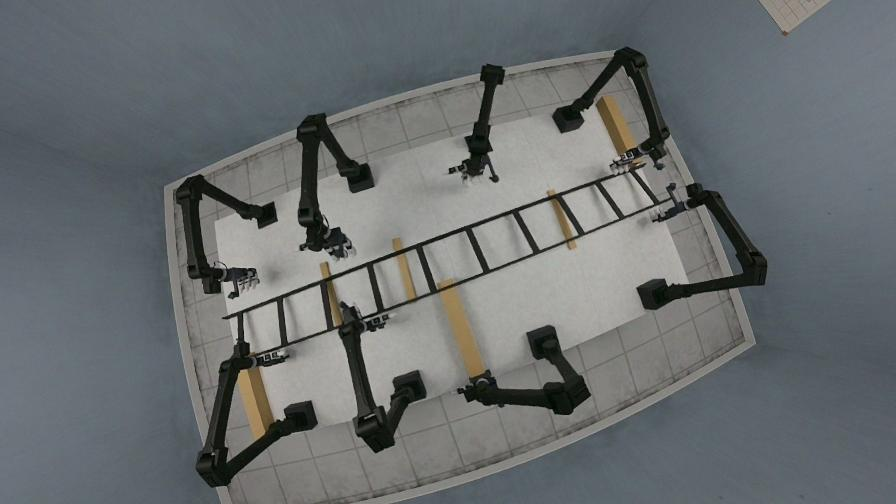

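>>> move(arm5={"joints":{"joint2_rad":1.54},"min_time_s":2}, arm6={"joints":{"joint2_rad":1.59},"min_time_s":2}, cameras=["arm6_cam_wrist","arm7_cam_wrist"])

Scene clock: 422.03 s.
Joint torques (N m): arm1=[1.73 -13.33 10.04 -0.08 0.04 0.21] | arm2=[-0.03 -7.71 10.29 1.02 0.18 -0.14] | arm3=[1.55 -13.1 9.22 0.55 -0.08 -0.08] | arm4=[-1.2 -10.58 10 0.68 0.03 -0.03] | arm5=[1.49 -16.67 14.75 0.57 -0.33 -0.02] | arm6=[-0.03 -14.62 15.6 0.72 0.74 0.14] | arm7=[-1.2 -15.27 4.66 0.91 0.63 -0.19] | arm8=[-0.21 -15.09 13.91 -0.39 0.16 -0.01]
Motor temperatures (°C): arm1=[34 36 46 29 30 30] | arm2=[35 34 43 33 30 33] | arm3=[35 38 47 31 33 31] | arm4=[33 39 55 32 29 32] | arm5=[32 38 66 29 32 28] | arm6=[30 39 46 29 30 30] | arm7=[36 37 39 30 32 29] | arm8=[34 39 51 31 29 29]
Heat: arm1: hottest joint3_rad 46 °C; arm2: hottest joint3_rad 43 °C; arm3: hottest joint3_rad 47 °C; arm4: hottest joint3_rad 55 °C; arm5: hottest joint3_rad 66 °C; arm6: hottest joint3_rad 46 °C; arm7: hottest joint3_rad 39 °C; arm8: hottest joint3_rad 51 °C.
move: arm5 done; arm6 done
Joint velocities: within noise
arm1, arm2, arm3, arm4, arm7, arm8: as last shown
arm5.joint_positions: joint1_rad=+0.013 joint2_rad=+1.596 joint3_rad=+1.128 joint4_rad=-1.259 joint5_rad=+0.000 joint6_rad=-0.014 hand_index_mcp=+0.740 hand_index_abd=+0.004 hand_index_pip=+0.430 hand_index_dip=-0.746 hand_middle_mcp=+0.750 hand_middle_abd=+0.005 hand_middle_pip=+0.427 hand_middle_dip=-0.756 hand_ring_mcp=+0.756 hand_ring_abd=+0.005 hand_ring_pip=+0.434 hand_ring_dip=-0.775 hand_thumb_cmc=+0.714 hand_thumb_axl=+0.677 hand_thumb_mcp=+0.222 hand_thumb_ipl=+0.168 hand_current_limit=+0.750 hand_speed=-0.600
arm5.joint_status: all done
arm5.hand_state: blocked,goal,blocked,blocked,blocked,goal,blocked,blocked,blocked,goal,blocked,blocked,goal,goal,goal,goal
arm5.index_mcp_current_ma: 175
arm5.index_abd_current_ma: 4
arm5.index_pip_current_ma: 276
arm5.index_dip_current_ma: 339
arm5.middle_mcp_current_ma: 213
arm5.middle_abd_current_ma: 5
arm5.middle_pip_current_ma: 265
arm5.middle_dip_current_ma: 297
arm5.ring_mcp_current_ma: 242
arm5.ring_abd_current_ma: 5
arm5.ring_pip_current_ma: 295
arm5.ring_dip_current_ma: 218
arm5.thumb_cmc_current_ma: 0
arm5.thumb_axl_current_ma: 0
arm5.thumb_mcp_current_ma: -6
arm5.thumb_ipl_current_ma: 0
arm5.hand_goal_index_mcp: 0.680
arm5.hand_goal_index_abd: 0.000
arm5.hand_goal_index_pip: 0.340
arm5.hand_goal_index_dip: -0.850
arm5.hand_goal_middle_mcp: 0.680
arm5.hand_goal_middle_abd: 0.000
arm5.hand_goal_middle_pip: 0.340
arm5.hand_goal_middle_dip: -0.850
arm5.hand_goal_ring_mcp: 0.680
arm5.hand_goal_ring_abd: 0.000
arm5.hand_goal_ring_pip: 0.340
arm5.hand_goal_ring_dip: -0.850
arm5.hand_goal_thumb_cmc: 0.714
arm5.hand_goal_thumb_axl: 0.678
arm5.hand_goal_thumb_mcp: 0.226
arm5.hand_goal_thumb_ipl: 0.168
arm5.on_its_own: joint3_rad reads +1.128 and still pushes toward +1.241 since a time_out
arm5.hand: x=-1.1257 y=-0.1739 z=+0.8643 quat_wxyz=(+0.003, +0.007, +0.997, -0.079) (m; scene frame)
arm5.hand_target: x=-1.1320 y=-0.1256 z=+0.9394 quat_wxyz=(+0.000, +0.000, +1.000, +0.010) (m; scene frame)
arm5.hand_status: not commanded
arm6.joint_positions: joint1_rad=+0.138 joint2_rad=+1.635 joint3_rad=+1.161 joint4_rad=-1.213 joint5_rad=+0.003 joint6_rad=+0.151 hand_index_mcp=+0.798 hand_index_abd=-0.001 hand_index_pip=+0.395 hand_index_dip=-0.764 hand_middle_mcp=+0.823 hand_middle_abd=-0.001 hand_middle_pip=+0.380 hand_middle_dip=-0.786 hand_ring_mcp=-0.741 hand_ring_abd=-0.003 hand_ring_pip=+1.000 hand_ring_dip=+0.503 hand_thumb_cmc=+0.713 hand_thumb_axl=+0.677 hand_thumb_mcp=+0.223 hand_thumb_ipl=+0.168 hand_current_limit=+0.750 hand_speed=-0.600
arm6.joint_status: all done
arm6.hand_state: blocked,goal,blocked,blocked,blocked,goal,blocked,blocked,goal,goal,overload,goal,goal,goal,goal,goal
arm6.index_mcp_current_ma: 198
arm6.index_abd_current_ma: -1
arm6.index_pip_current_ma: 337
arm6.index_dip_current_ma: 298
arm6.middle_mcp_current_ma: 307
arm6.middle_abd_current_ma: -1
arm6.middle_pip_current_ma: 272
arm6.middle_dip_current_ma: 208
arm6.ring_mcp_current_ma: 19
arm6.ring_abd_current_ma: -3
arm6.ring_pip_current_ma: 0
arm6.ring_dip_current_ma: 5
arm6.thumb_cmc_current_ma: -1
arm6.thumb_axl_current_ma: -1
arm6.thumb_mcp_current_ma: -7
arm6.thumb_ipl_current_ma: 0
arm6.hand_goal_index_mcp: 0.740
arm6.hand_goal_index_abd: 0.000
arm6.hand_goal_index_pip: 0.300
arm6.hand_goal_index_dip: -0.850
arm6.hand_goal_middle_mcp: 0.740
arm6.hand_goal_middle_abd: 0.000
arm6.hand_goal_middle_pip: 0.300
arm6.hand_goal_middle_dip: -0.850
arm6.hand_goal_ring_mcp: -0.750
arm6.hand_goal_ring_abd: 0.000
arm6.hand_goal_ring_pip: 0.576
arm6.hand_goal_ring_dip: 0.500
arm6.hand_goal_thumb_cmc: 0.714
arm6.hand_goal_thumb_axl: 0.678
arm6.hand_goal_thumb_mcp: 0.226
arm6.hand_goal_thumb_ipl: 0.168
arm6.on_its_own: hand_index_dip moved -0.022 toward your old target -0.850; hand_middle_dip moved -0.020 toward your old target -0.850
arm6.hand: x=-0.5002 y=-0.1557 z=+0.8626 quat_wxyz=(+0.009, -0.007, +0.999, -0.052) (m; scene frame)
arm6.hand_target: x=-0.5008 y=-0.1163 z=+0.9247 quat_wxyz=(+0.005, +0.000, +1.000, +0.022) (m; scene frame)
arm6.hand_status: not commanded
pictures: arm6_cam_wrist, arm7_cam_wrist
Images, in order (width x height): arm6_cam_wrist 896x504, arm7_cam_wrist 896x504.

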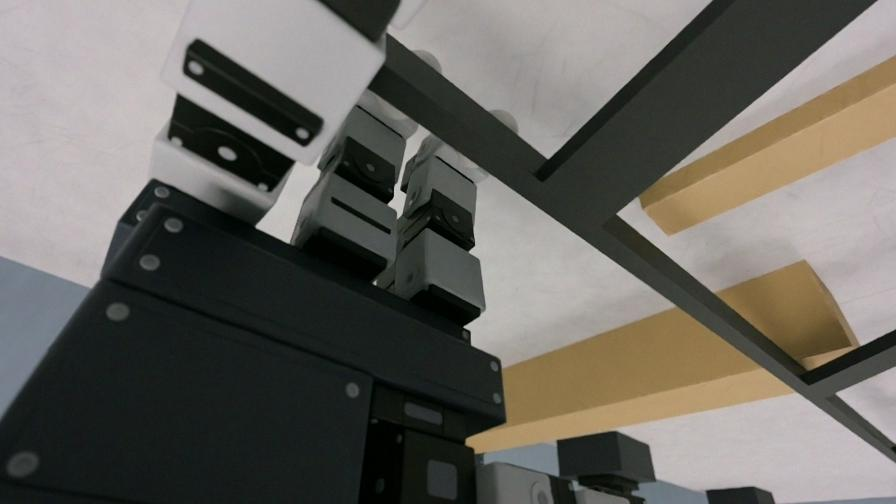

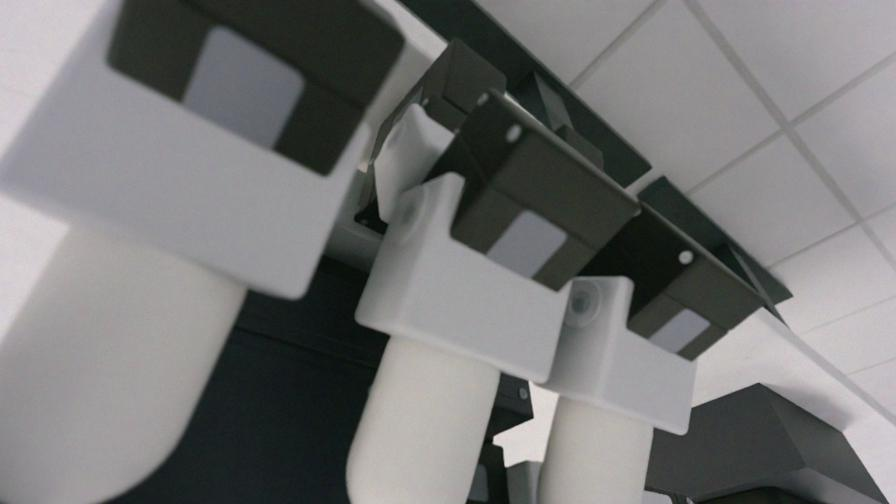

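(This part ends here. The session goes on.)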